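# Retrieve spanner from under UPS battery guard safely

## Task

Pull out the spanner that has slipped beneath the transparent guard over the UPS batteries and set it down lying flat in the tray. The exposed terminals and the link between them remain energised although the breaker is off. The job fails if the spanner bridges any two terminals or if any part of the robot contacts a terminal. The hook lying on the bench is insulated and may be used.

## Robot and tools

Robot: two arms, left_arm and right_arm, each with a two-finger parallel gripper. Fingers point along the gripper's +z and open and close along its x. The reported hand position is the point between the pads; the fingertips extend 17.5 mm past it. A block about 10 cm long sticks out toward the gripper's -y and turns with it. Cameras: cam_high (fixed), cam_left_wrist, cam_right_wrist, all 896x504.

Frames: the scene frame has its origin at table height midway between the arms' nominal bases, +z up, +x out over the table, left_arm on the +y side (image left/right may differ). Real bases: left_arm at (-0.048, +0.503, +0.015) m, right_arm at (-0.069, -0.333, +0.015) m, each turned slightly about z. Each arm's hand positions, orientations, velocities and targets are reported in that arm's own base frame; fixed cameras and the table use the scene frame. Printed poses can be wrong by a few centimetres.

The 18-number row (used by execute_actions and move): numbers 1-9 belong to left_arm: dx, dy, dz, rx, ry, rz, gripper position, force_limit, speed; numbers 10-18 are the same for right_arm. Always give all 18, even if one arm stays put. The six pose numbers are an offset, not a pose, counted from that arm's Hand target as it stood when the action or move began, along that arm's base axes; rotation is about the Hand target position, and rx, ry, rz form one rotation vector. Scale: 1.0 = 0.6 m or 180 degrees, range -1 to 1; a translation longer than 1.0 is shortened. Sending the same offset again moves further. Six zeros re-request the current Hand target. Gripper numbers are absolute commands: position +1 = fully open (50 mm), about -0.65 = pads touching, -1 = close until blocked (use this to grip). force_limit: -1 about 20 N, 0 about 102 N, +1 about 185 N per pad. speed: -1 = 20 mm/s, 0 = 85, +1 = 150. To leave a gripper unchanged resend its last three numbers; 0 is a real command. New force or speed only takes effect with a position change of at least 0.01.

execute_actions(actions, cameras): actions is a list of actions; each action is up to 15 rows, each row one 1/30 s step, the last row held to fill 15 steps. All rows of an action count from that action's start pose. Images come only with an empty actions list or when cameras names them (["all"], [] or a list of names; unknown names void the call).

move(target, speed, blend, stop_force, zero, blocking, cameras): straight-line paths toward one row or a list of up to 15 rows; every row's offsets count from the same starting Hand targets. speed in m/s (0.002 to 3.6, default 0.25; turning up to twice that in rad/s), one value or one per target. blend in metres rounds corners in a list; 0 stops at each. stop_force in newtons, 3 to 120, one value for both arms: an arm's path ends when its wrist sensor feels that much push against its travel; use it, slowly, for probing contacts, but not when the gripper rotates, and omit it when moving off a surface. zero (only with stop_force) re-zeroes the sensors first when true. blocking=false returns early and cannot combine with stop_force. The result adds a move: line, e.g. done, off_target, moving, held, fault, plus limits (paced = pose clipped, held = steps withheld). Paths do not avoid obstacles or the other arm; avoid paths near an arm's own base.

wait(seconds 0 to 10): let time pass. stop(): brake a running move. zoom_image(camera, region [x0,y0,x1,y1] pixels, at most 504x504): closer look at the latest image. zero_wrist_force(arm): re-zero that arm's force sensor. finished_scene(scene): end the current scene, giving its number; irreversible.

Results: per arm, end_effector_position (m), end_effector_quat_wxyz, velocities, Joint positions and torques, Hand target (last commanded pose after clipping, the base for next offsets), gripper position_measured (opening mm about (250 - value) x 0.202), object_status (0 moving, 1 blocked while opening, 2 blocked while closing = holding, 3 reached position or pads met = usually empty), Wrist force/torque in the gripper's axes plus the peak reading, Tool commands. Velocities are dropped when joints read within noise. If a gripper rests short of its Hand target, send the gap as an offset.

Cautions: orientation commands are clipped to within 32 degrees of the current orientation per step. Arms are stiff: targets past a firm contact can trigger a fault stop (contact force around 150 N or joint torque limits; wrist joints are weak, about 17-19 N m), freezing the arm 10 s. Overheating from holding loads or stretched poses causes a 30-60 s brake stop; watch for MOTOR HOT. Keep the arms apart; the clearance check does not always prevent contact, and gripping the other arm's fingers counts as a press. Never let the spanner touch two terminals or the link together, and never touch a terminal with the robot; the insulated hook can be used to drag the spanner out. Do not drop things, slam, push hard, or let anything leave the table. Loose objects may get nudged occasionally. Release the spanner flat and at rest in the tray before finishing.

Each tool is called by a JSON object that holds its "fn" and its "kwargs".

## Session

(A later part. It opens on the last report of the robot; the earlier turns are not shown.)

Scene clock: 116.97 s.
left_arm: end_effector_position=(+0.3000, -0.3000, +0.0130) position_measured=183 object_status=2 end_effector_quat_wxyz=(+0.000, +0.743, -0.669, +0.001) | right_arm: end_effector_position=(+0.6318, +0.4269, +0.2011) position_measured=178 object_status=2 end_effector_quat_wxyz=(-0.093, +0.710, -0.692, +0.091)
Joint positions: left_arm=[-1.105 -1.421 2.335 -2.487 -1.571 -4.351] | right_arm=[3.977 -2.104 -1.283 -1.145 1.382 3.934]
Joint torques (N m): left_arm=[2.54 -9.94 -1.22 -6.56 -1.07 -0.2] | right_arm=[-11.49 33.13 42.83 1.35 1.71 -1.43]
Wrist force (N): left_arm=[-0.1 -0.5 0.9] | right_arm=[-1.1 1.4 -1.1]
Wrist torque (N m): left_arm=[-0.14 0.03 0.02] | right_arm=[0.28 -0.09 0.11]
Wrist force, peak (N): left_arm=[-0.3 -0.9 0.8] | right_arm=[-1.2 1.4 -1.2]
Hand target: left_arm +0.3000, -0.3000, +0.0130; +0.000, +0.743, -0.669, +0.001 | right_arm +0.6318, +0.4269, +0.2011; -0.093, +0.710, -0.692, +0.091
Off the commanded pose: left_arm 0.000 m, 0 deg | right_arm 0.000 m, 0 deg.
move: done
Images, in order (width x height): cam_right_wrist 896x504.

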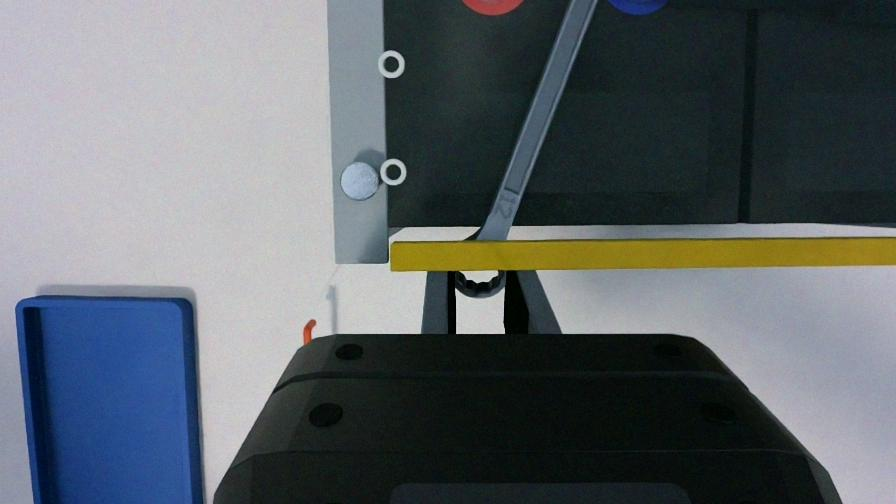

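{"fn": "move", "kwargs": {"target": [0,0,0,0,0,0,-1,-0.3,-0.8,-0.005,0,0.0667,0,0,0,-1,0.3,-0.7], "speed": 0.015, "stop_force": 3, "cameras": ["cam_right_wrist","cam_high"]}}

{"fn": "zoom_image", "kwargs": {"camera": "cam_high", "region": [470, 140, 650, 270]}}

Scene clock: 123.07 s.
left_arm: end_effector_position=(+0.3000, -0.3000, +0.0130) position_measured=183 object_status=2 end_effector_quat_wxyz=(+0.000, +0.743, -0.669, +0.001) | right_arm: end_effector_position=(+0.6292, +0.4269, +0.2348) position_measured=178 object_status=2 end_effector_quat_wxyz=(-0.093, +0.710, -0.692, +0.091)
Joint positions: left_arm=[-1.105 -1.421 2.335 -2.487 -1.571 -4.351] | right_arm=[3.98 -2.082 -1.229 -1.221 1.381 3.937]
Joint torques (N m): left_arm=[3.14 -9.88 -0.41 -6.45 -0.89 -0.01] | right_arm=[-7.05 34.09 13 6.36 -3.02 -1.17]
Wrist force (N): left_arm=[-0.2 -0.3 0.7] | right_arm=[-0.6 2.2 2.3]
Wrist torque (N m): left_arm=[-0.11 0.03 0.01] | right_arm=[0.16 -0.16 0.11]
Wrist force, peak (N): left_arm=[-0.3 -1.0 1.0] | right_arm=[-1.3 4.7 5.8]
Hand target: left_arm +0.3000, -0.3000, +0.0130; +0.000, +0.743, -0.669, +0.001 | right_arm +0.6292, +0.4269, +0.2348; -0.093, +0.710, -0.692, +0.091 (not the last commanded pose)
Off the commanded pose: left_arm 0.000 m, 0 deg | right_arm 0.006 m, 0 deg.
move: contact (right_arm)
Images, in order (width x height): cam_high 896x504, cam_right_wrist 896x504.

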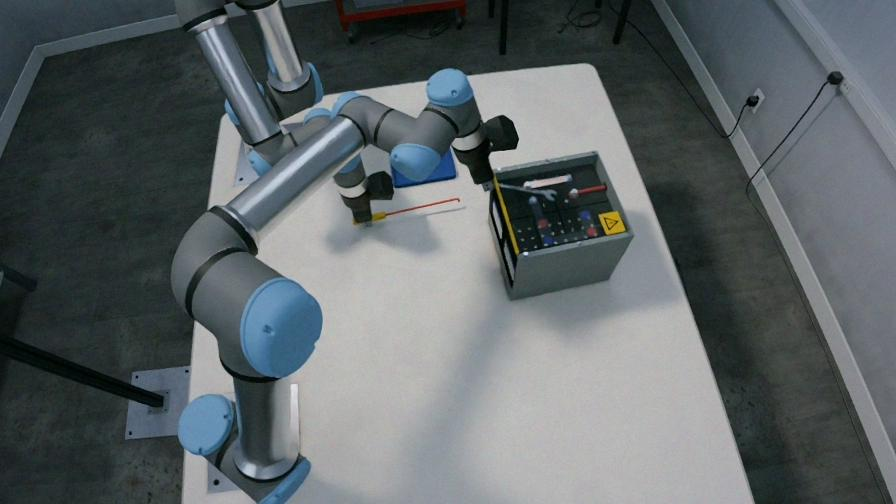

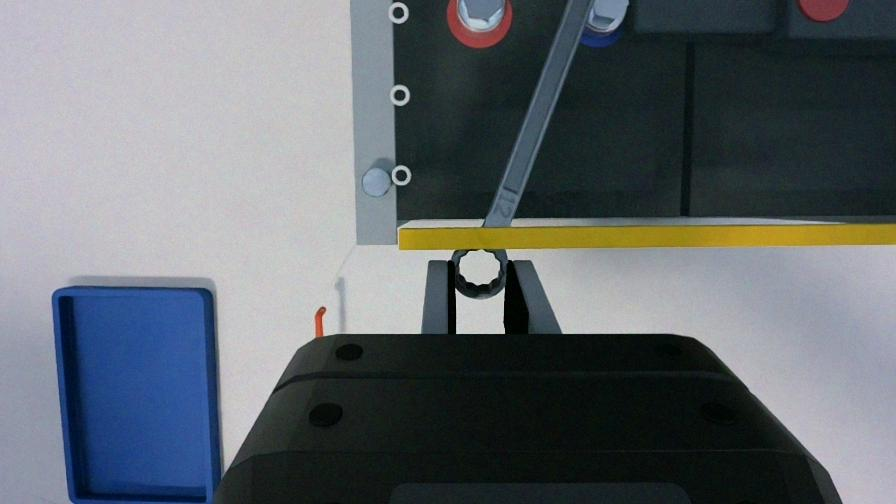

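Scaled by 2.800.

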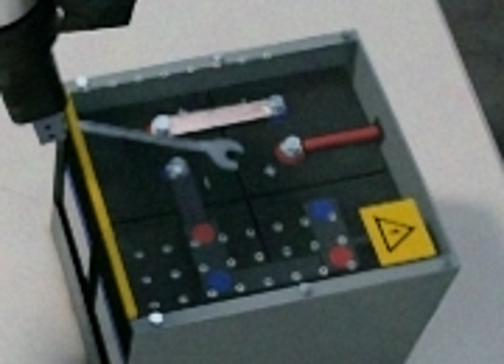

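{"fn": "zoom_image", "kwargs": {"camera": "cam_right_wrist", "region": [420, 0, 680, 310]}}

Scaled by 1.626.

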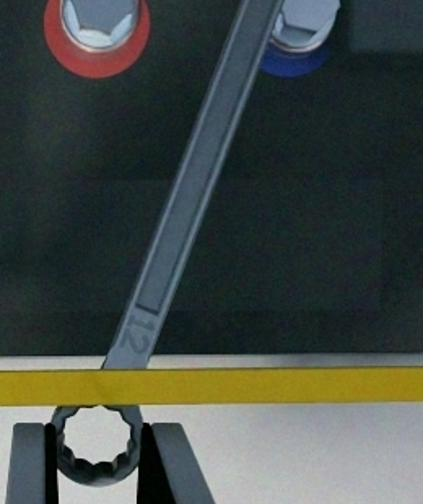

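{"fn": "move", "kwargs": {"target": [0,0,0,0,0,0,1,-0.3,-0.3,0,0,-0.0045,0,0,0,-1,0.3,-0.7], "speed": 0.02, "cameras": ["cam_left_wrist"]}}

{"fn": "move", "kwargs": {"target": [[-0.03,0.05,0.15,0,0,0,1,-0.3,-0.3,-0.0833,-0.0022,0,0,0,0,-1,0.3,-0.7],[-0.15,0.25,0.35,0,0,0,1,-0.3,-0.3,-0.2666,-0.007,0,0,0,0,-1,0.3,-0.7]], "speed": [0.06, 0.08], "blend": 0.01, "stop_force": 7, "cameras": ["all"]}}

Scene clock: 125.03 s.
left_arm: end_effector_position=(+0.3000, -0.3000, +0.0130) position_measured=3 object_status=3 end_effector_quat_wxyz=(+0.000, +0.743, -0.669, +0.001) | right_arm: end_effector_position=(+0.6292, +0.4269, +0.2321) position_measured=178 object_status=2 end_effector_quat_wxyz=(-0.093, +0.710, -0.692, +0.091)
Joint positions: left_arm=[-1.105 -1.421 2.335 -2.487 -1.571 -4.351] | right_arm=[3.979 -2.083 -1.234 -1.214 1.381 3.937]
Joint torques (N m): left_arm=[3.49 -9.97 -1.28 -5.83 -0.91 -0.01] | right_arm=[-9.46 32.16 13.28 6.45 -2.69 -1.12]
Wrist force (N): left_arm=[0.0 -0.6 0.2] | right_arm=[-1.3 1.2 0.1]
Wrist torque (N m): left_arm=[-0.12 0.00 0.01] | right_arm=[0.22 -0.14 0.09]
Wrist force, peak (N): left_arm=[-0.3 -0.8 1.1] | right_arm=[-0.9 2.6 2.5]
Hand target: left_arm +0.3000, -0.3000, +0.0130; +0.000, +0.743, -0.669, +0.001 | right_arm +0.6292, +0.4269, +0.2321; -0.093, +0.710, -0.692, +0.091
Off the commanded pose: left_arm 0.000 m, 0 deg | right_arm 0.000 m, 0 deg.
move: done
Images, in order (width x height): cam_left_wrist 896x504.

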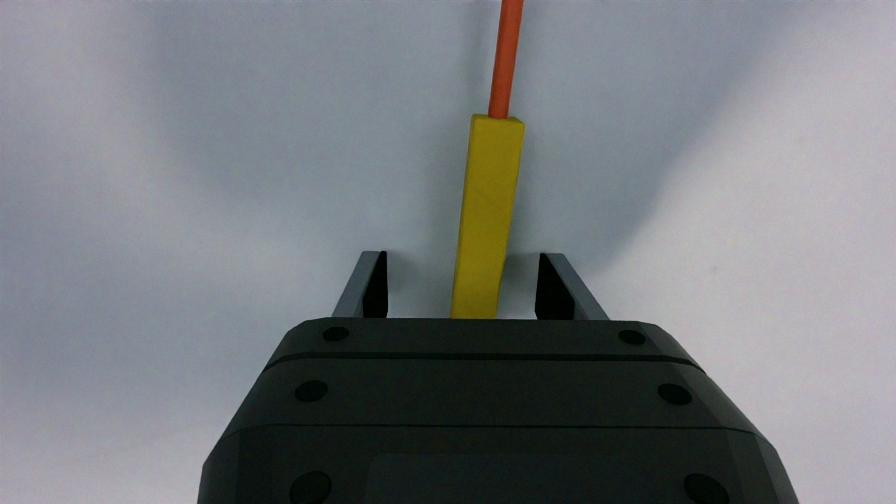

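Scene clock: 130.00 s.
left_arm: end_effector_position=(+0.2100, -0.1500, +0.2230) position_measured=3 object_status=3 end_effector_quat_wxyz=(+0.000, +0.743, -0.669, +0.001) | right_arm: end_effector_position=(+0.4693, +0.4227, +0.2321) position_measured=178 object_status=2 end_effector_quat_wxyz=(-0.093, +0.710, -0.692, +0.091)
Joint positions: left_arm=[-1.163 -2.263 2.283 -1.592 -1.571 -4.409] | right_arm=[4.181 -1.788 -1.635 -1.15 1.349 4.139]
Joint torques (N m): left_arm=[-12.93 -5.03 -46.88 -0.03 1.11 -1.65] | right_arm=[12.49 56.55 11.05 6.46 -3.18 1.76]
Wrist force (N): left_arm=[0.3 -0.2 0.5] | right_arm=[-1.3 1.4 -0.2]
Wrist torque (N m): left_arm=[-0.09 -0.01 0.10] | right_arm=[0.26 -0.15 -0.05]
Wrist force, peak (N): left_arm=[-2.1 -0.1 -2.6] | right_arm=[-2.3 1.6 -0.4]
Hand target: left_arm +0.2100, -0.1500, +0.2230; +0.000, +0.743, -0.669, +0.001 | right_arm +0.4693, +0.4227, +0.2321; -0.093, +0.710, -0.692, +0.091
Off the commanded pose: left_arm 0.000 m, 0 deg | right_arm 0.000 m, 0 deg.
move: done

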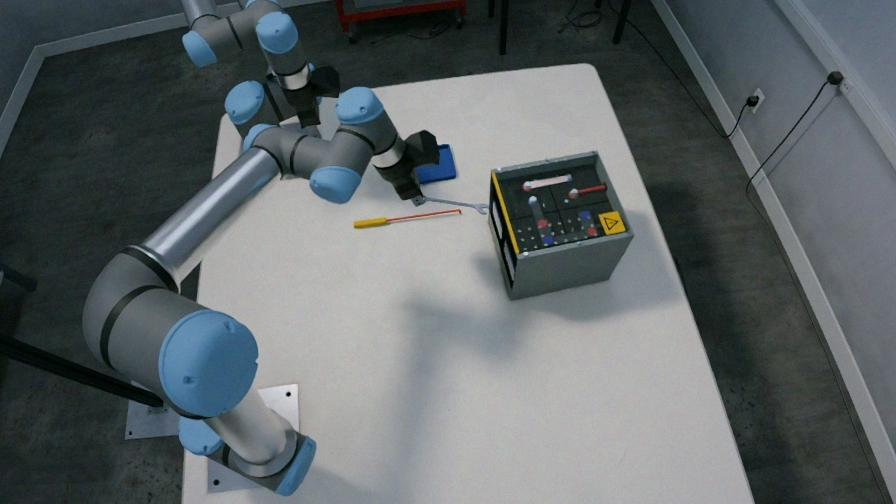

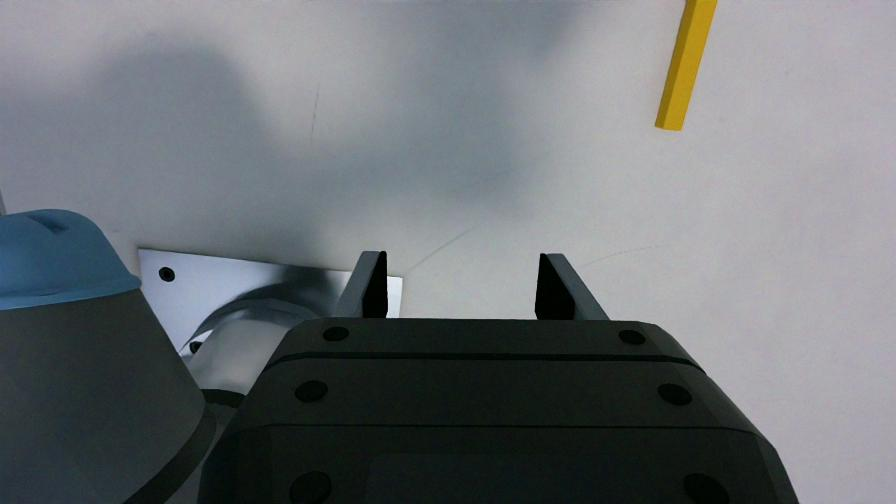

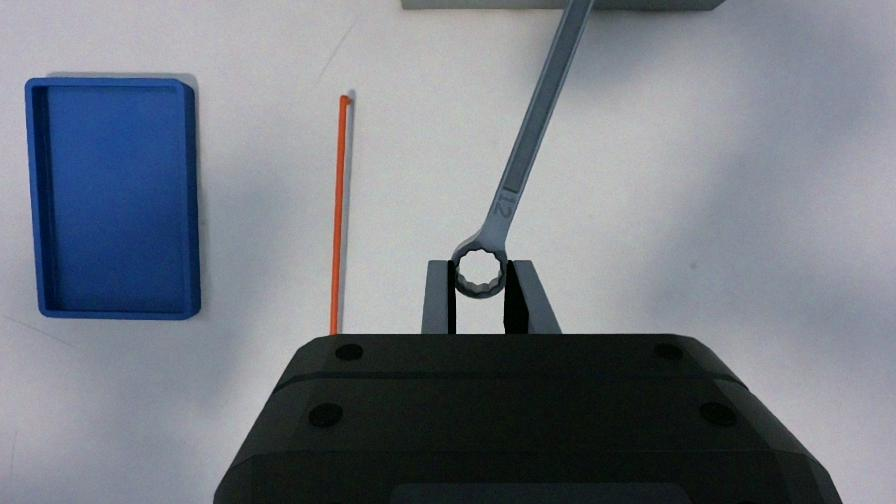

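{"fn": "zoom_image", "kwargs": {"camera": "cam_right_wrist", "region": [10, 60, 220, 340]}}

{"fn": "zoom_image", "kwargs": {"camera": "cam_high", "region": [340, 120, 520, 240]}}

Scaled by 1.800.

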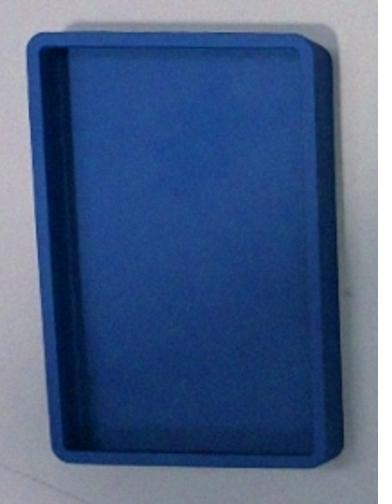

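Scaled by 2.800.

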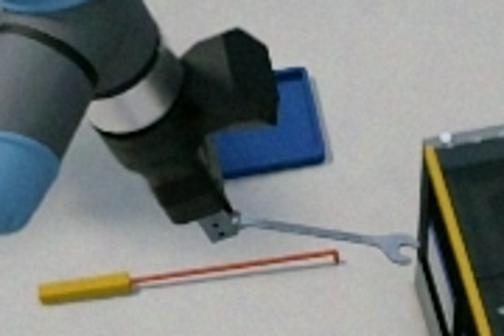

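{"fn": "move", "kwargs": {"target": [[0.133,0.15,0.228,0,0,0,1,-0.3,-0.3,0,0,0,0,0,0,-1,0.3,-0.7],[0.167,0.417,0.328,0,0,0.15,1,-0.3,-0.3,-0.026,0.198,0,0,0,-0.02,-1,0.3,-0.7],[0.025,0.697,0.295,0,0,0.333,1,-0.3,-0.3,-0.0645,0.4948,-0.1,0,0,-0.0467,-1,0.3,-0.7]], "speed": 0.35, "blend": 0.05, "cameras": ["all"]}}

Scene clock: 136.67 s.
left_arm: end_effector_position=(+0.2250, +0.2682, +0.4000) position_measured=3 object_status=3 end_effector_quat_wxyz=(+0.000, +0.978, -0.208, +0.001) | right_arm: end_effector_position=(+0.4306, +0.7195, +0.1721) position_measured=178 object_status=2 end_effector_quat_wxyz=(+0.086, -0.657, +0.742, -0.098)
Joint positions: left_arm=[0.483 -1.945 1.685 -1.312 -1.571 -3.81] | right_arm=[4.413 -2.397 -0.828 -1.441 1.314 4.528]
Joint torques (N m): left_arm=[10.54 1.63 -46.26 -6.53 -0.91 1.58] | right_arm=[9.42 41.24 44.12 1.09 1.93 1.7]
Wrist force (N): left_arm=[-0.5 -0.5 0.7] | right_arm=[-1.0 1.2 -0.3]
Wrist torque (N m): left_arm=[-0.10 0.07 0.02] | right_arm=[0.21 -0.15 -0.07]
Wrist force, peak (N): left_arm=[1.9 -1.6 5.1] | right_arm=[-2.5 1.8 0.5]
Hand target: left_arm +0.2250, +0.2682, +0.4000; +0.000, +0.978, -0.208, +0.001 | right_arm +0.4306, +0.7196, +0.1721; +0.086, -0.657, +0.742, -0.098
Off the commanded pose: left_arm 0.000 m, 0 deg | right_arm 0.000 m, 0 deg.
move: done

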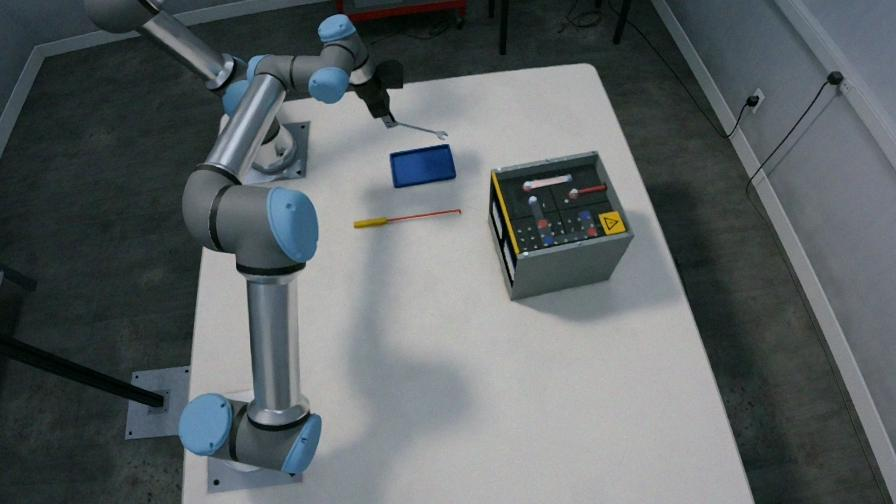

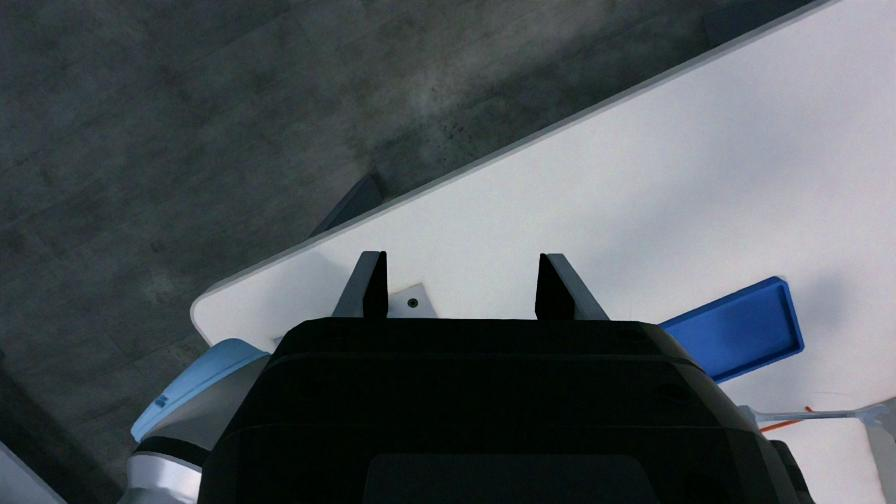

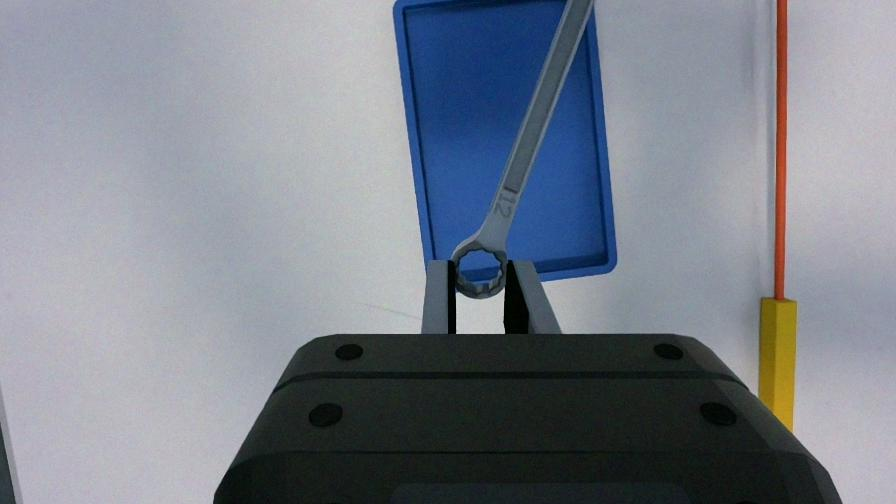

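{"fn": "move", "kwargs": {"target": [0,0,0,0,0,0,1,-0.3,-0.3,0.004,-0.0117,-0.2118,0,0,0,-1,0.3,-0.7], "speed": 0.15, "stop_force": 8, "cameras": ["cam_right_wrist"]}}

Scene clock: 140.13 s.
left_arm: end_effector_position=(+0.2250, +0.2682, +0.4000) position_measured=3 object_status=3 end_effector_quat_wxyz=(+0.000, +0.978, -0.208, +0.001) | right_arm: end_effector_position=(+0.4330, +0.7125, +0.0450) position_measured=178 object_status=2 end_effector_quat_wxyz=(+0.086, -0.657, +0.742, -0.098)
Joint positions: left_arm=[0.483 -1.944 1.685 -1.312 -1.571 -3.81] | right_arm=[4.407 -2.464 -1.038 -1.163 1.314 4.522]
Joint torques (N m): left_arm=[11.09 0.78 -45.84 -6.64 -0.95 1.47] | right_arm=[-12.21 42.21 10.58 5.84 -3.52 -1.09]
Wrist force (N): left_arm=[-0.6 -0.7 0.5] | right_arm=[-1.1 1.0 -0.4]
Wrist torque (N m): left_arm=[-0.14 0.09 0.02] | right_arm=[0.19 -0.15 -0.07]
Wrist force, peak (N): left_arm=[-0.7 -0.9 0.7] | right_arm=[-1.2 0.8 -2.1]
Hand target: left_arm +0.2250, +0.2682, +0.4000; +0.000, +0.978, -0.208, +0.001 | right_arm +0.4330, +0.7125, +0.0450; +0.086, -0.657, +0.742, -0.098
Off the commanded pose: left_arm 0.000 m, 0 deg | right_arm 0.000 m, 0 deg.
move: done
Images, in order (width x height): cam_right_wrist 896x504.

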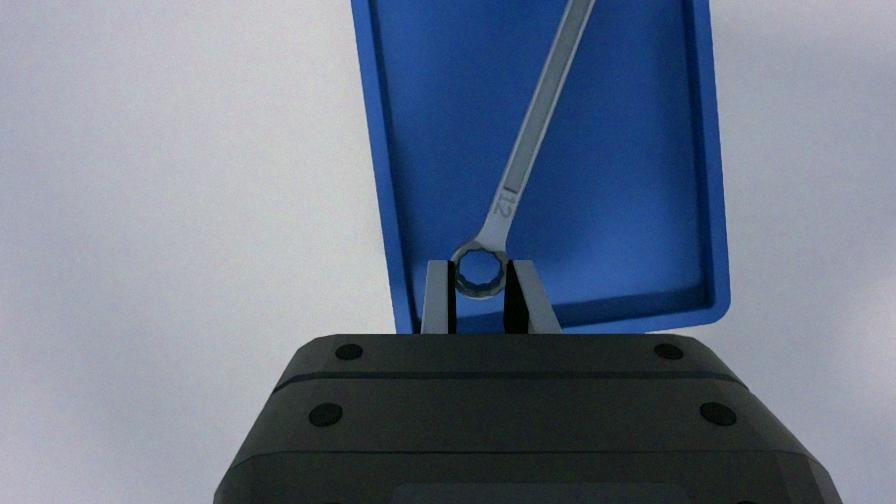

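{"fn": "move", "kwargs": {"target": [[0,0,0,0,0,0,1,-0.3,-0.3,-0.00567,0.00233,-0.0167,0,0,0,-1,0.3,-0.7],[0,0,0,0,0,0,1,-0.3,-0.3,-0.00567,0.00233,-0.0567,0,0,0,-1,0.3,-0.7]], "speed": [0.06,0.025], "stop_force": 5, "cameras": ["cam_right_wrist"]}}

Scene clock: 143.13 s.
left_arm: end_effector_position=(+0.2250, +0.2682, +0.4000) position_measured=3 object_status=3 end_effector_quat_wxyz=(+0.000, +0.978, -0.208, +0.001) | right_arm: end_effector_position=(+0.4296, +0.7139, +0.0198) position_measured=178 object_status=2 end_effector_quat_wxyz=(+0.086, -0.657, +0.742, -0.098)
Joint positions: left_arm=[0.483 -1.944 1.685 -1.312 -1.571 -3.81] | right_arm=[4.412 -2.489 -1.059 -1.118 1.314 4.527]
Joint torques (N m): left_arm=[10.02 1.56 -45.76 -6.52 -0.86 1.52] | right_arm=[10.85 85.7 37.93 1.05 2.08 1.45]
Wrist force (N): left_arm=[-0.6 -0.5 0.7] | right_arm=[-1.6 -0.5 -3.9]
Wrist torque (N m): left_arm=[-0.12 0.08 0.02] | right_arm=[0.28 -0.18 -0.06]
Wrist force, peak (N): left_arm=[-0.2 -0.7 1.1] | right_arm=[-0.2 -1.7 -15.9]
Hand target: left_arm +0.2250, +0.2682, +0.4000; +0.000, +0.978, -0.208, +0.001 | right_arm +0.4296, +0.7139, +0.0198; +0.086, -0.657, +0.742, -0.098 (not the last commanded pose)
Off the commanded pose: left_arm 0.000 m, 0 deg | right_arm 0.009 m, 0 deg.
move: contact (right_arm); path passed 1 of 2 targets
Images, in order (width x height): cam_right_wrist 896x504.

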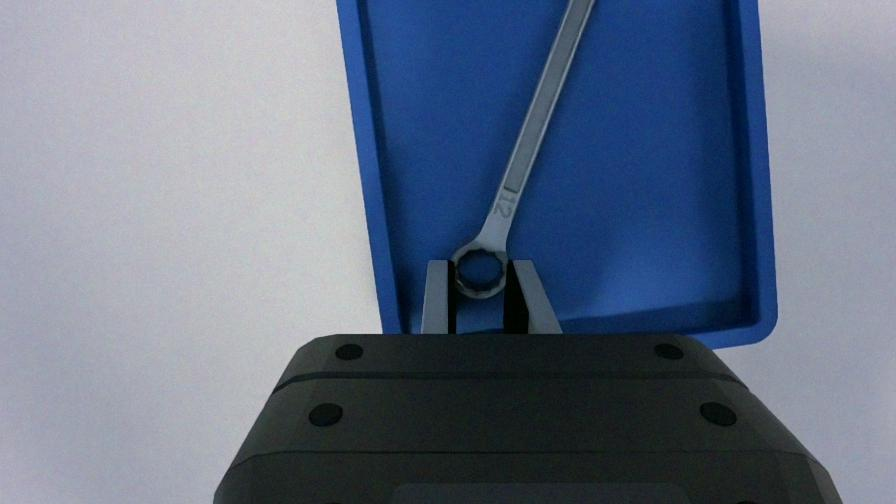

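{"fn": "wait", "kwargs": {"seconds": 0, "cameras": ["cam_high", "cam_left_wrist"]}}

{"fn": "zoom_image", "kwargs": {"camera": "cam_high", "region": [250, 200, 550, 450]}}

Scene clock: 143.27 s.
left_arm: end_effector_position=(+0.2250, +0.2682, +0.4000) position_measured=3 object_status=3 end_effector_quat_wxyz=(+0.000, +0.978, -0.208, +0.001) | right_arm: end_effector_position=(+0.4296, +0.7139, +0.0198) position_measured=178 object_status=2 end_effector_quat_wxyz=(+0.086, -0.657, +0.742, -0.098)
Joint positions: left_arm=[0.483 -1.944 1.685 -1.312 -1.571 -3.81] | right_arm=[4.412 -2.489 -1.059 -1.118 1.314 4.527]
Joint torques (N m): left_arm=[9.77 0.18 -46.32 -6.67 -0.96 1.57] | right_arm=[10.03 87.33 38.95 1.4 2.06 1.27]
Wrist force (N): left_arm=[-0.4 -0.8 0.7] | right_arm=[-1.6 -0.5 -4.0]
Wrist torque (N m): left_arm=[-0.17 0.05 0.01] | right_arm=[0.29 -0.18 -0.06]
Wrist force, peak (N): left_arm=[-0.4 -0.8 0.7] | right_arm=[-1.7 -0.5 -4.0]
Hand target: left_arm +0.2250, +0.2682, +0.4000; +0.000, +0.978, -0.208, +0.001 | right_arm +0.4296, +0.7139, +0.0198; +0.086, -0.657, +0.742, -0.098 (not the last commanded pose)
Tool commands: left_gripper/position=+1.0 left_gripper/force_limit=-0.3 left_gripper/speed=-0.3 right_gripper/position=-1.0 right_gripper/force_limit=+0.3 right_gripper/speed=-0.7
Off the commanded pose: left_arm 0.000 m, 0 deg | right_arm 0.009 m, 0 deg.
Images, in order (width x height): cam_high 896x504, cam_left_wrist 896x504.

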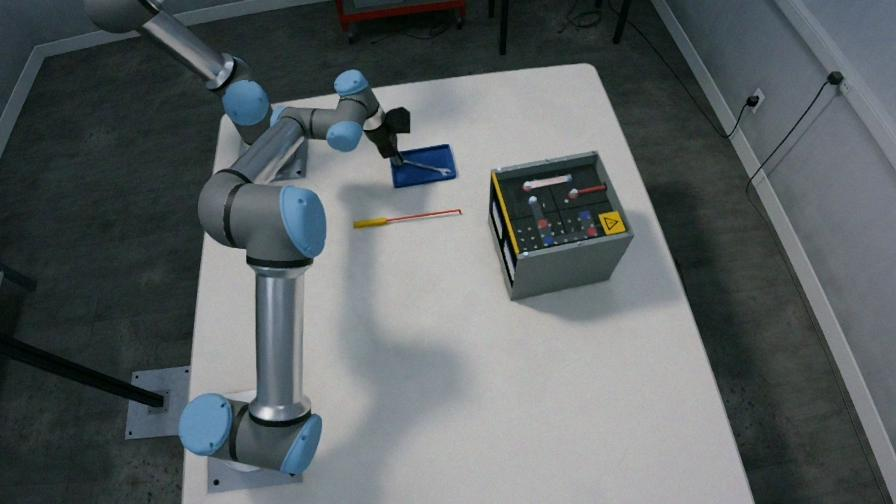

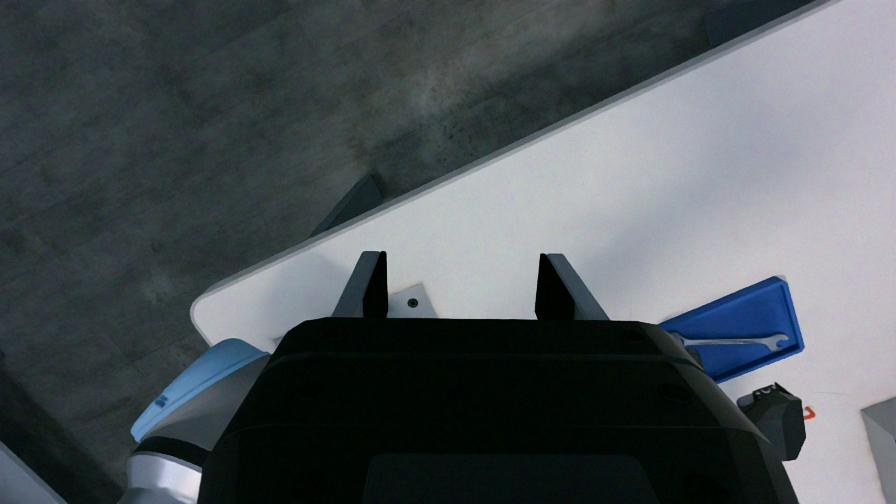

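Scaled by 1.680.

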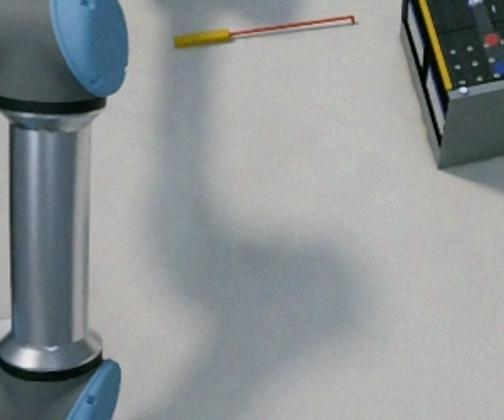

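{"fn": "zoom_image", "kwargs": {"camera": "cam_left_wrist", "region": [640, 260, 820, 400]}}

{"fn": "zoom_image", "kwargs": {"camera": "cam_high", "region": [370, 130, 470, 200]}}

Scaled by 2.800.

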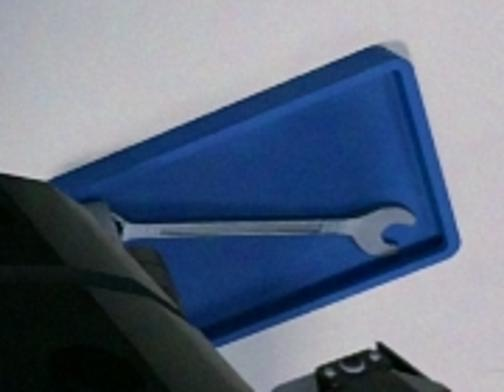

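Scaled by 5.040.

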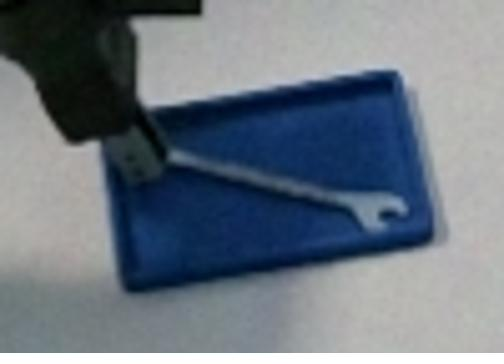

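{"fn": "move", "kwargs": {"target": [0,0,0,0,0,0,1,-0.3,-0.3,0,0,-0.01,0,0,0,-1,0.3,-0.7], "speed": 0.01, "stop_force": 4, "cameras": ["cam_right_wrist"]}}

Scene clock: 145.20 s.
left_arm: end_effector_position=(+0.2250, +0.2682, +0.4000) position_measured=3 object_status=3 end_effector_quat_wxyz=(+0.000, +0.978, -0.208, +0.001) | right_arm: end_effector_position=(+0.4296, +0.7141, +0.0195) position_measured=178 object_status=2 end_effector_quat_wxyz=(+0.086, -0.657, +0.742, -0.098)
Joint positions: left_arm=[0.483 -1.944 1.685 -1.312 -1.571 -3.81] | right_arm=[4.412 -2.489 -1.06 -1.116 1.314 4.527]
Joint torques (N m): left_arm=[10.04 -0.02 -46.56 -6.47 -0.77 1.54] | right_arm=[9.76 82.11 36.12 1.07 1.83 1.22]
Wrist force (N): left_arm=[-0.5 -0.5 0.5] | right_arm=[-0.2 -0.6 -9.1]
Wrist torque (N m): left_arm=[-0.12 0.07 0.02] | right_arm=[0.31 -0.13 -0.05]
Wrist force, peak (N): left_arm=[-0.4 -1.0 0.8] | right_arm=[0.4 -1.3 -13.8]
Hand target: left_arm +0.2250, +0.2682, +0.4000; +0.000, +0.978, -0.208, +0.001 | right_arm +0.4296, +0.7141, +0.0195; +0.086, -0.657, +0.742, -0.098 (not the last commanded pose)
Off the commanded pose: left_arm 0.000 m, 0 deg | right_arm 0.006 m, 0 deg.
move: contact (right_arm)
Images, in order (width x height): cam_right_wrist 896x504.

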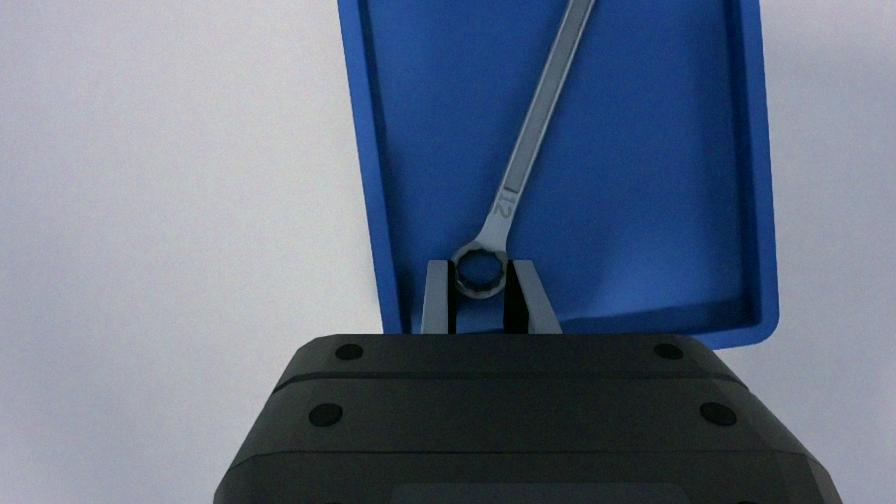

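{"fn": "wait", "kwargs": {"seconds": 0, "cameras": ["cam_high", "cam_left_wrist"]}}

{"fn": "zoom_image", "kwargs": {"camera": "cam_high", "region": [380, 140, 430, 200]}}

{"fn": "zoom_image", "kwargs": {"camera": "cam_left_wrist", "region": [655, 310, 725, 390]}}

Scene clock: 145.53 s.
left_arm: end_effector_position=(+0.2250, +0.2682, +0.4000) position_measured=3 object_status=3 end_effector_quat_wxyz=(+0.000, +0.978, -0.208, +0.001) | right_arm: end_effector_position=(+0.4296, +0.7141, +0.0195) position_measured=178 object_status=2 end_effector_quat_wxyz=(+0.086, -0.657, +0.742, -0.098)
Joint positions: left_arm=[0.483 -1.944 1.685 -1.312 -1.571 -3.81] | right_arm=[4.412 -2.489 -1.06 -1.116 1.314 4.527]
Joint torques (N m): left_arm=[10.64 0.88 -45.48 -6.36 -0.88 1.57] | right_arm=[8.98 82.88 36.64 1.12 2.03 1.17]
Wrist force (N): left_arm=[-0.2 -0.5 0.7] | right_arm=[-0.2 -0.5 -8.9]
Wrist torque (N m): left_arm=[-0.10 0.03 0.02] | right_arm=[0.32 -0.15 -0.06]
Wrist force, peak (N): left_arm=[-0.2 -0.5 1.0] | right_arm=[-0.3 -0.6 -9.3]
Hand target: left_arm +0.2250, +0.2682, +0.4000; +0.000, +0.978, -0.208, +0.001 | right_arm +0.4296, +0.7141, +0.0195; +0.086, -0.657, +0.742, -0.098 (not the last commanded pose)
Tool commands: left_gripper/position=+1.0 left_gripper/force_limit=-0.3 left_gripper/speed=-0.3 right_gripper/position=-1.0 right_gripper/force_limit=+0.3 right_gripper/speed=-0.7
Off the commanded pose: left_arm 0.000 m, 0 deg | right_arm 0.006 m, 0 deg.
Images, in order (width x height): cam_high 896x504, cam_left_wrist 896x504.

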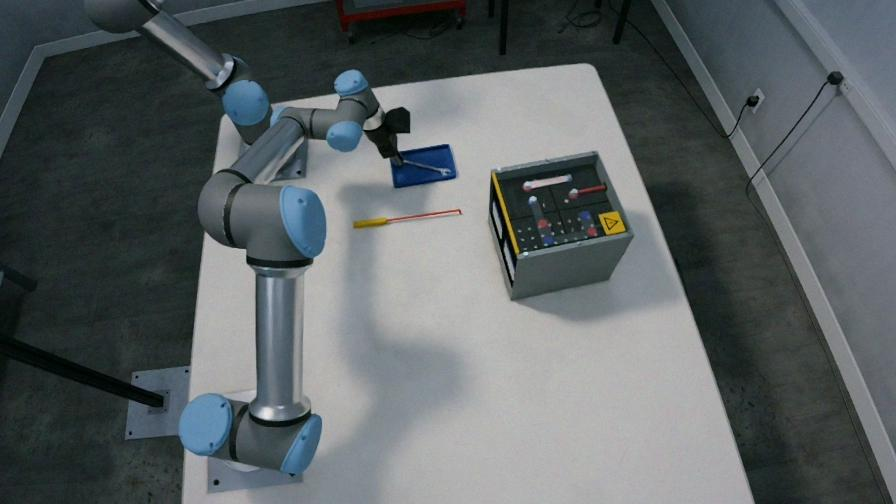

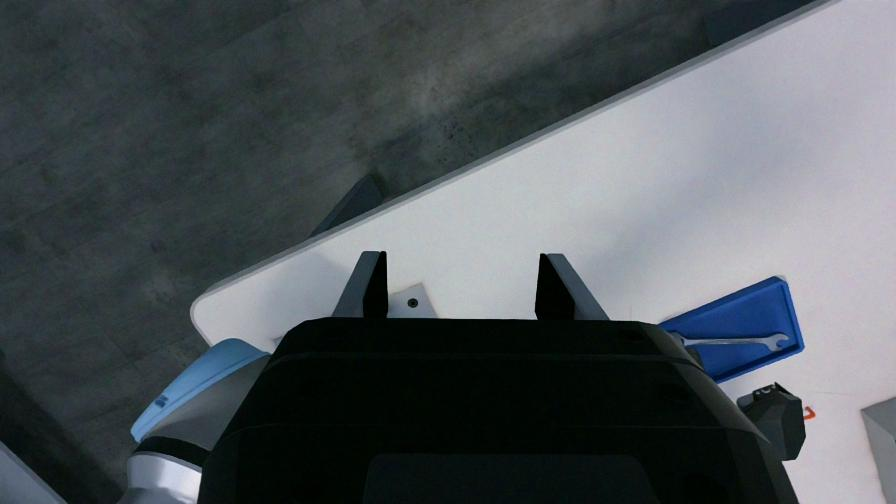

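Scaled by 8.400.

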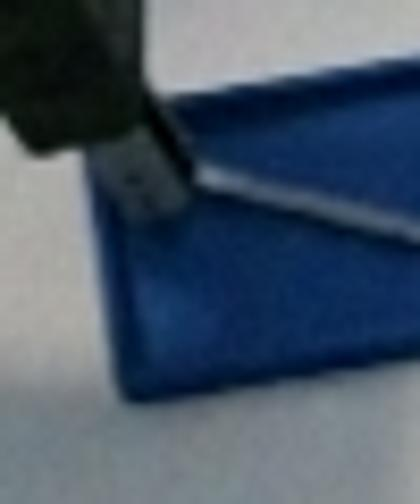

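Scaled by 6.300.

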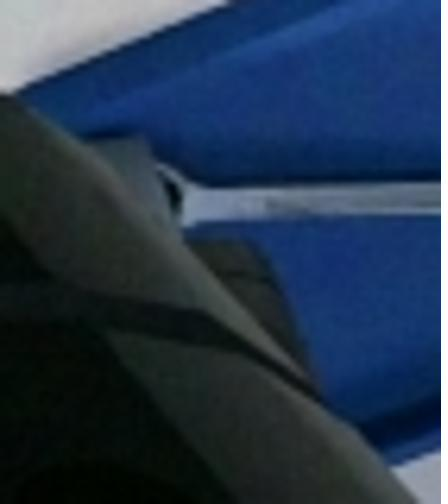

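{"fn": "wait", "kwargs": {"seconds": 0, "cameras": ["cam_right_wrist"]}}

{"fn": "zoom_image", "kwargs": {"camera": "cam_right_wrist", "region": [360, 230, 600, 350]}}

Scene clock: 145.73 s.
left_arm: end_effector_position=(+0.2250, +0.2682, +0.4000) position_measured=3 object_status=3 end_effector_quat_wxyz=(+0.000, +0.978, -0.208, +0.001) | right_arm: end_effector_position=(+0.4296, +0.7141, +0.0195) position_measured=178 object_status=2 end_effector_quat_wxyz=(+0.086, -0.657, +0.742, -0.098)
Joint positions: left_arm=[0.483 -1.944 1.685 -1.312 -1.571 -3.81] | right_arm=[4.412 -2.489 -1.06 -1.116 1.314 4.527]
Joint torques (N m): left_arm=[9.5 1.17 -45.54 -6.32 -1.02 1.48] | right_arm=[9.13 82.14 35.51 1.4 1.9 1.51]
Wrist force (N): left_arm=[-0.5 -0.4 0.7] | right_arm=[-0.2 -0.5 -9.3]
Wrist torque (N m): left_arm=[-0.09 0.08 0.02] | right_arm=[0.34 -0.13 -0.06]
Wrist force, peak (N): left_arm=[-0.5 -0.8 0.7] | right_arm=[-0.2 -0.5 -9.3]
Hand target: left_arm +0.2250, +0.2682, +0.4000; +0.000, +0.978, -0.208, +0.001 | right_arm +0.4296, +0.7141, +0.0195; +0.086, -0.657, +0.742, -0.098 (not the last commanded pose)
Tool commands: left_gripper/position=+1.0 left_gripper/force_limit=-0.3 left_gripper/speed=-0.3 right_gripper/position=-1.0 right_gripper/force_limit=+0.3 right_gripper/speed=-0.7
Off the commanded pose: left_arm 0.000 m, 0 deg | right_arm 0.006 m, 0 deg.
Images, in order (width x height): cam_right_wrist 896x504.

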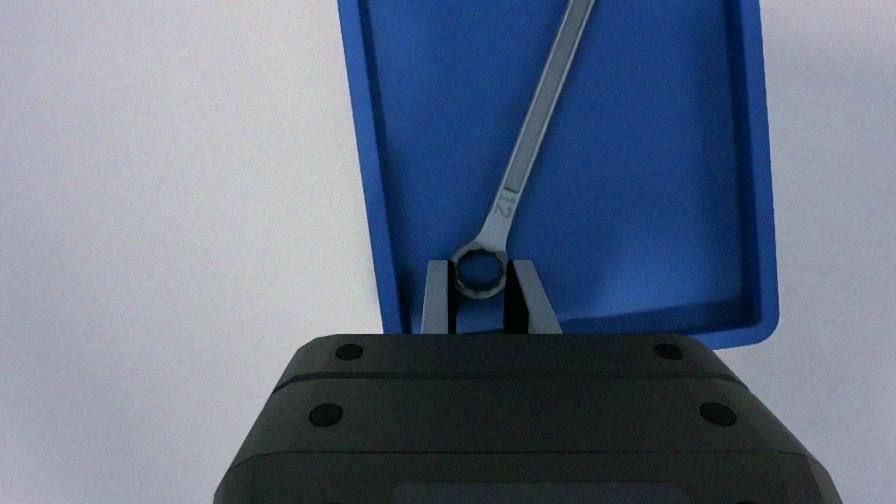

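Scaled by 2.100.

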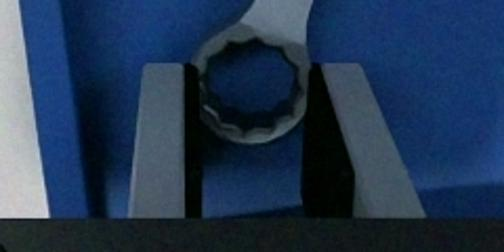

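{"fn": "execute_actions", "kwargs": {"actions": [[[0,0,0,0,0,0,1,-0.3,-0.3,0,0,0,0,0,0,0.16,0.3,-1]]], "cameras": ["cam_right_wrist"]}}

{"fn": "move", "kwargs": {"target": [[0,0,0,0,0,0,1,-0.3,-0.3,0,0,0.05,0,0,0,0.16,0.3,-1],[0,0,0,0,0,0,1,-0.3,-0.3,0,0,0.25,0,0,0,0.16,0.3,-1]], "speed": [0.05,0.25], "blend": 0.01, "cameras": ["cam_right_wrist", "cam_high"]}}

Scene clock: 146.93 s.
left_arm: end_effector_position=(+0.2250, +0.2682, +0.4000) position_measured=3 object_status=3 end_effector_quat_wxyz=(+0.000, +0.978, -0.208, +0.001) | right_arm: end_effector_position=(+0.4296, +0.7141, +0.0195) position_measured=128 object_status=3 end_effector_quat_wxyz=(+0.086, -0.657, +0.742, -0.098)
Joint positions: left_arm=[0.483 -1.944 1.685 -1.312 -1.571 -3.81] | right_arm=[4.412 -2.489 -1.06 -1.116 1.314 4.527]
Joint torques (N m): left_arm=[10 0.56 -45.43 -6.56 -0.8 1.53] | right_arm=[10.12 81.84 34.85 1.98 1.6 1.21]
Wrist force (N): left_arm=[-0.6 -0.8 0.7] | right_arm=[-1.2 1.0 -0.8]
Wrist torque (N m): left_arm=[-0.15 0.09 0.01] | right_arm=[0.26 -0.12 -0.06]
Wrist force, peak (N): left_arm=[-0.5 -0.8 0.9] | right_arm=[-0.3 -0.6 -9.2]
Hand target: left_arm +0.2250, +0.2682, +0.4000; +0.000, +0.978, -0.208, +0.001 | right_arm +0.4296, +0.7141, +0.0195; +0.086, -0.657, +0.742, -0.098
Off the commanded pose: left_arm 0.000 m, 0 deg | right_arm 0.000 m, 0 deg.
Images, in order (width x height): cam_right_wrist 896x504.

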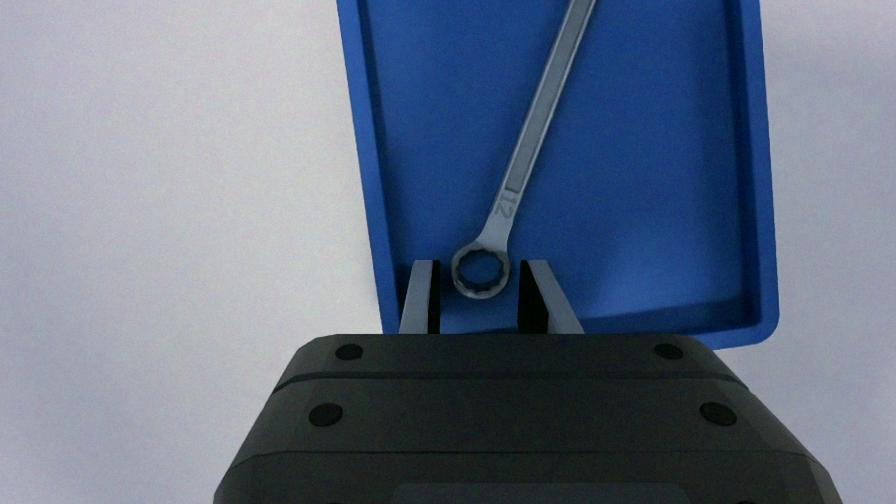

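Scene clock: 148.63 s.
left_arm: end_effector_position=(+0.2250, +0.2682, +0.4000) position_measured=3 object_status=3 end_effector_quat_wxyz=(+0.000, +0.978, -0.208, +0.001) | right_arm: end_effector_position=(+0.4297, +0.7141, +0.1696) position_measured=128 object_status=3 end_effector_quat_wxyz=(+0.086, -0.657, +0.742, -0.098)
Joint positions: left_arm=[0.483 -1.944 1.685 -1.312 -1.571 -3.81] | right_arm=[4.412 -2.38 -0.865 -1.42 1.314 4.527]
Joint torques (N m): left_arm=[10.09 -0.17 -46.18 -6.28 -0.76 1.43] | right_arm=[1.29 41.63 43.48 1.3 1.79 1.43]
Wrist force (N): left_arm=[-0.6 -0.6 0.8] | right_arm=[-1.0 1.2 -0.8]
Wrist torque (N m): left_arm=[-0.13 0.10 0.01] | right_arm=[0.26 -0.14 -0.07]
Wrist force, peak (N): left_arm=[-0.4 -0.8 1.0] | right_arm=[-1.1 0.5 -3.1]
Hand target: left_arm +0.2250, +0.2682, +0.4000; +0.000, +0.978, -0.208, +0.001 | right_arm +0.4296, +0.7141, +0.1695; +0.086, -0.657, +0.742, -0.098
Off the commanded pose: left_arm 0.000 m, 0 deg | right_arm 0.000 m, 0 deg.
move: done
Images, in order (width x height): cam_high 896x504, cam_right_wrist 896x504.

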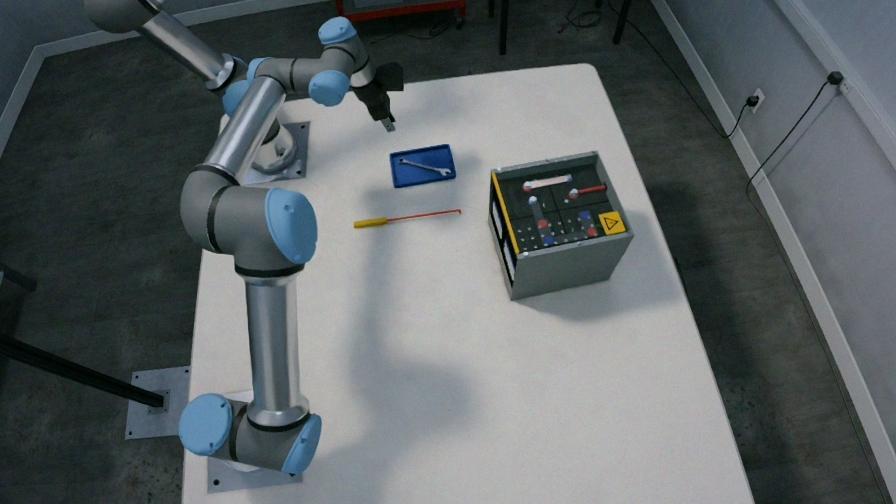

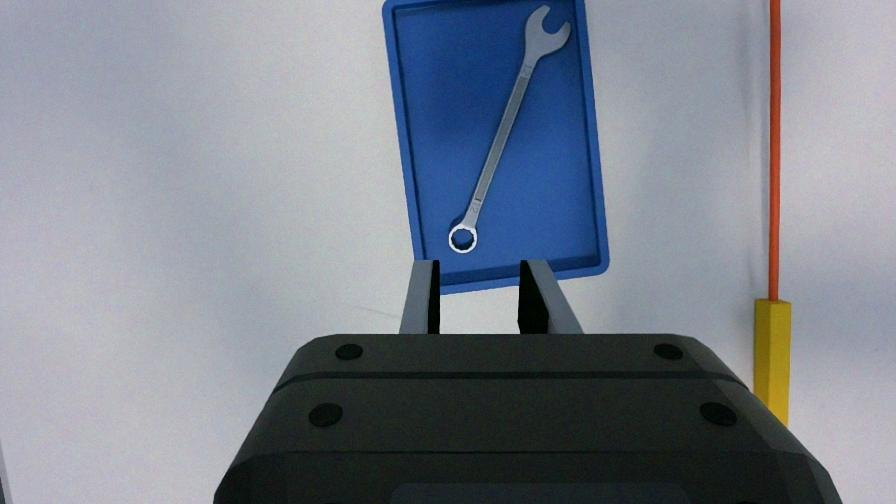

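{"fn": "zoom_image", "kwargs": {"camera": "cam_right_wrist", "region": [380, 0, 620, 120]}}

{"fn": "zoom_image", "kwargs": {"camera": "cam_high", "region": [380, 135, 470, 195]}}

Scaled by 2.100.

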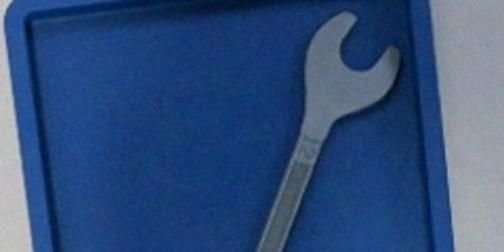

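Scaled by 5.600.

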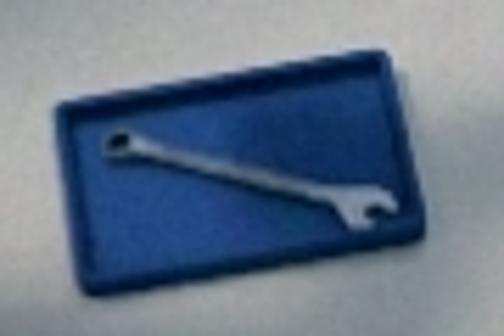

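{"fn": "finished_scene", "kwargs": {"scene": 1}}

The scene is finished: the task was done.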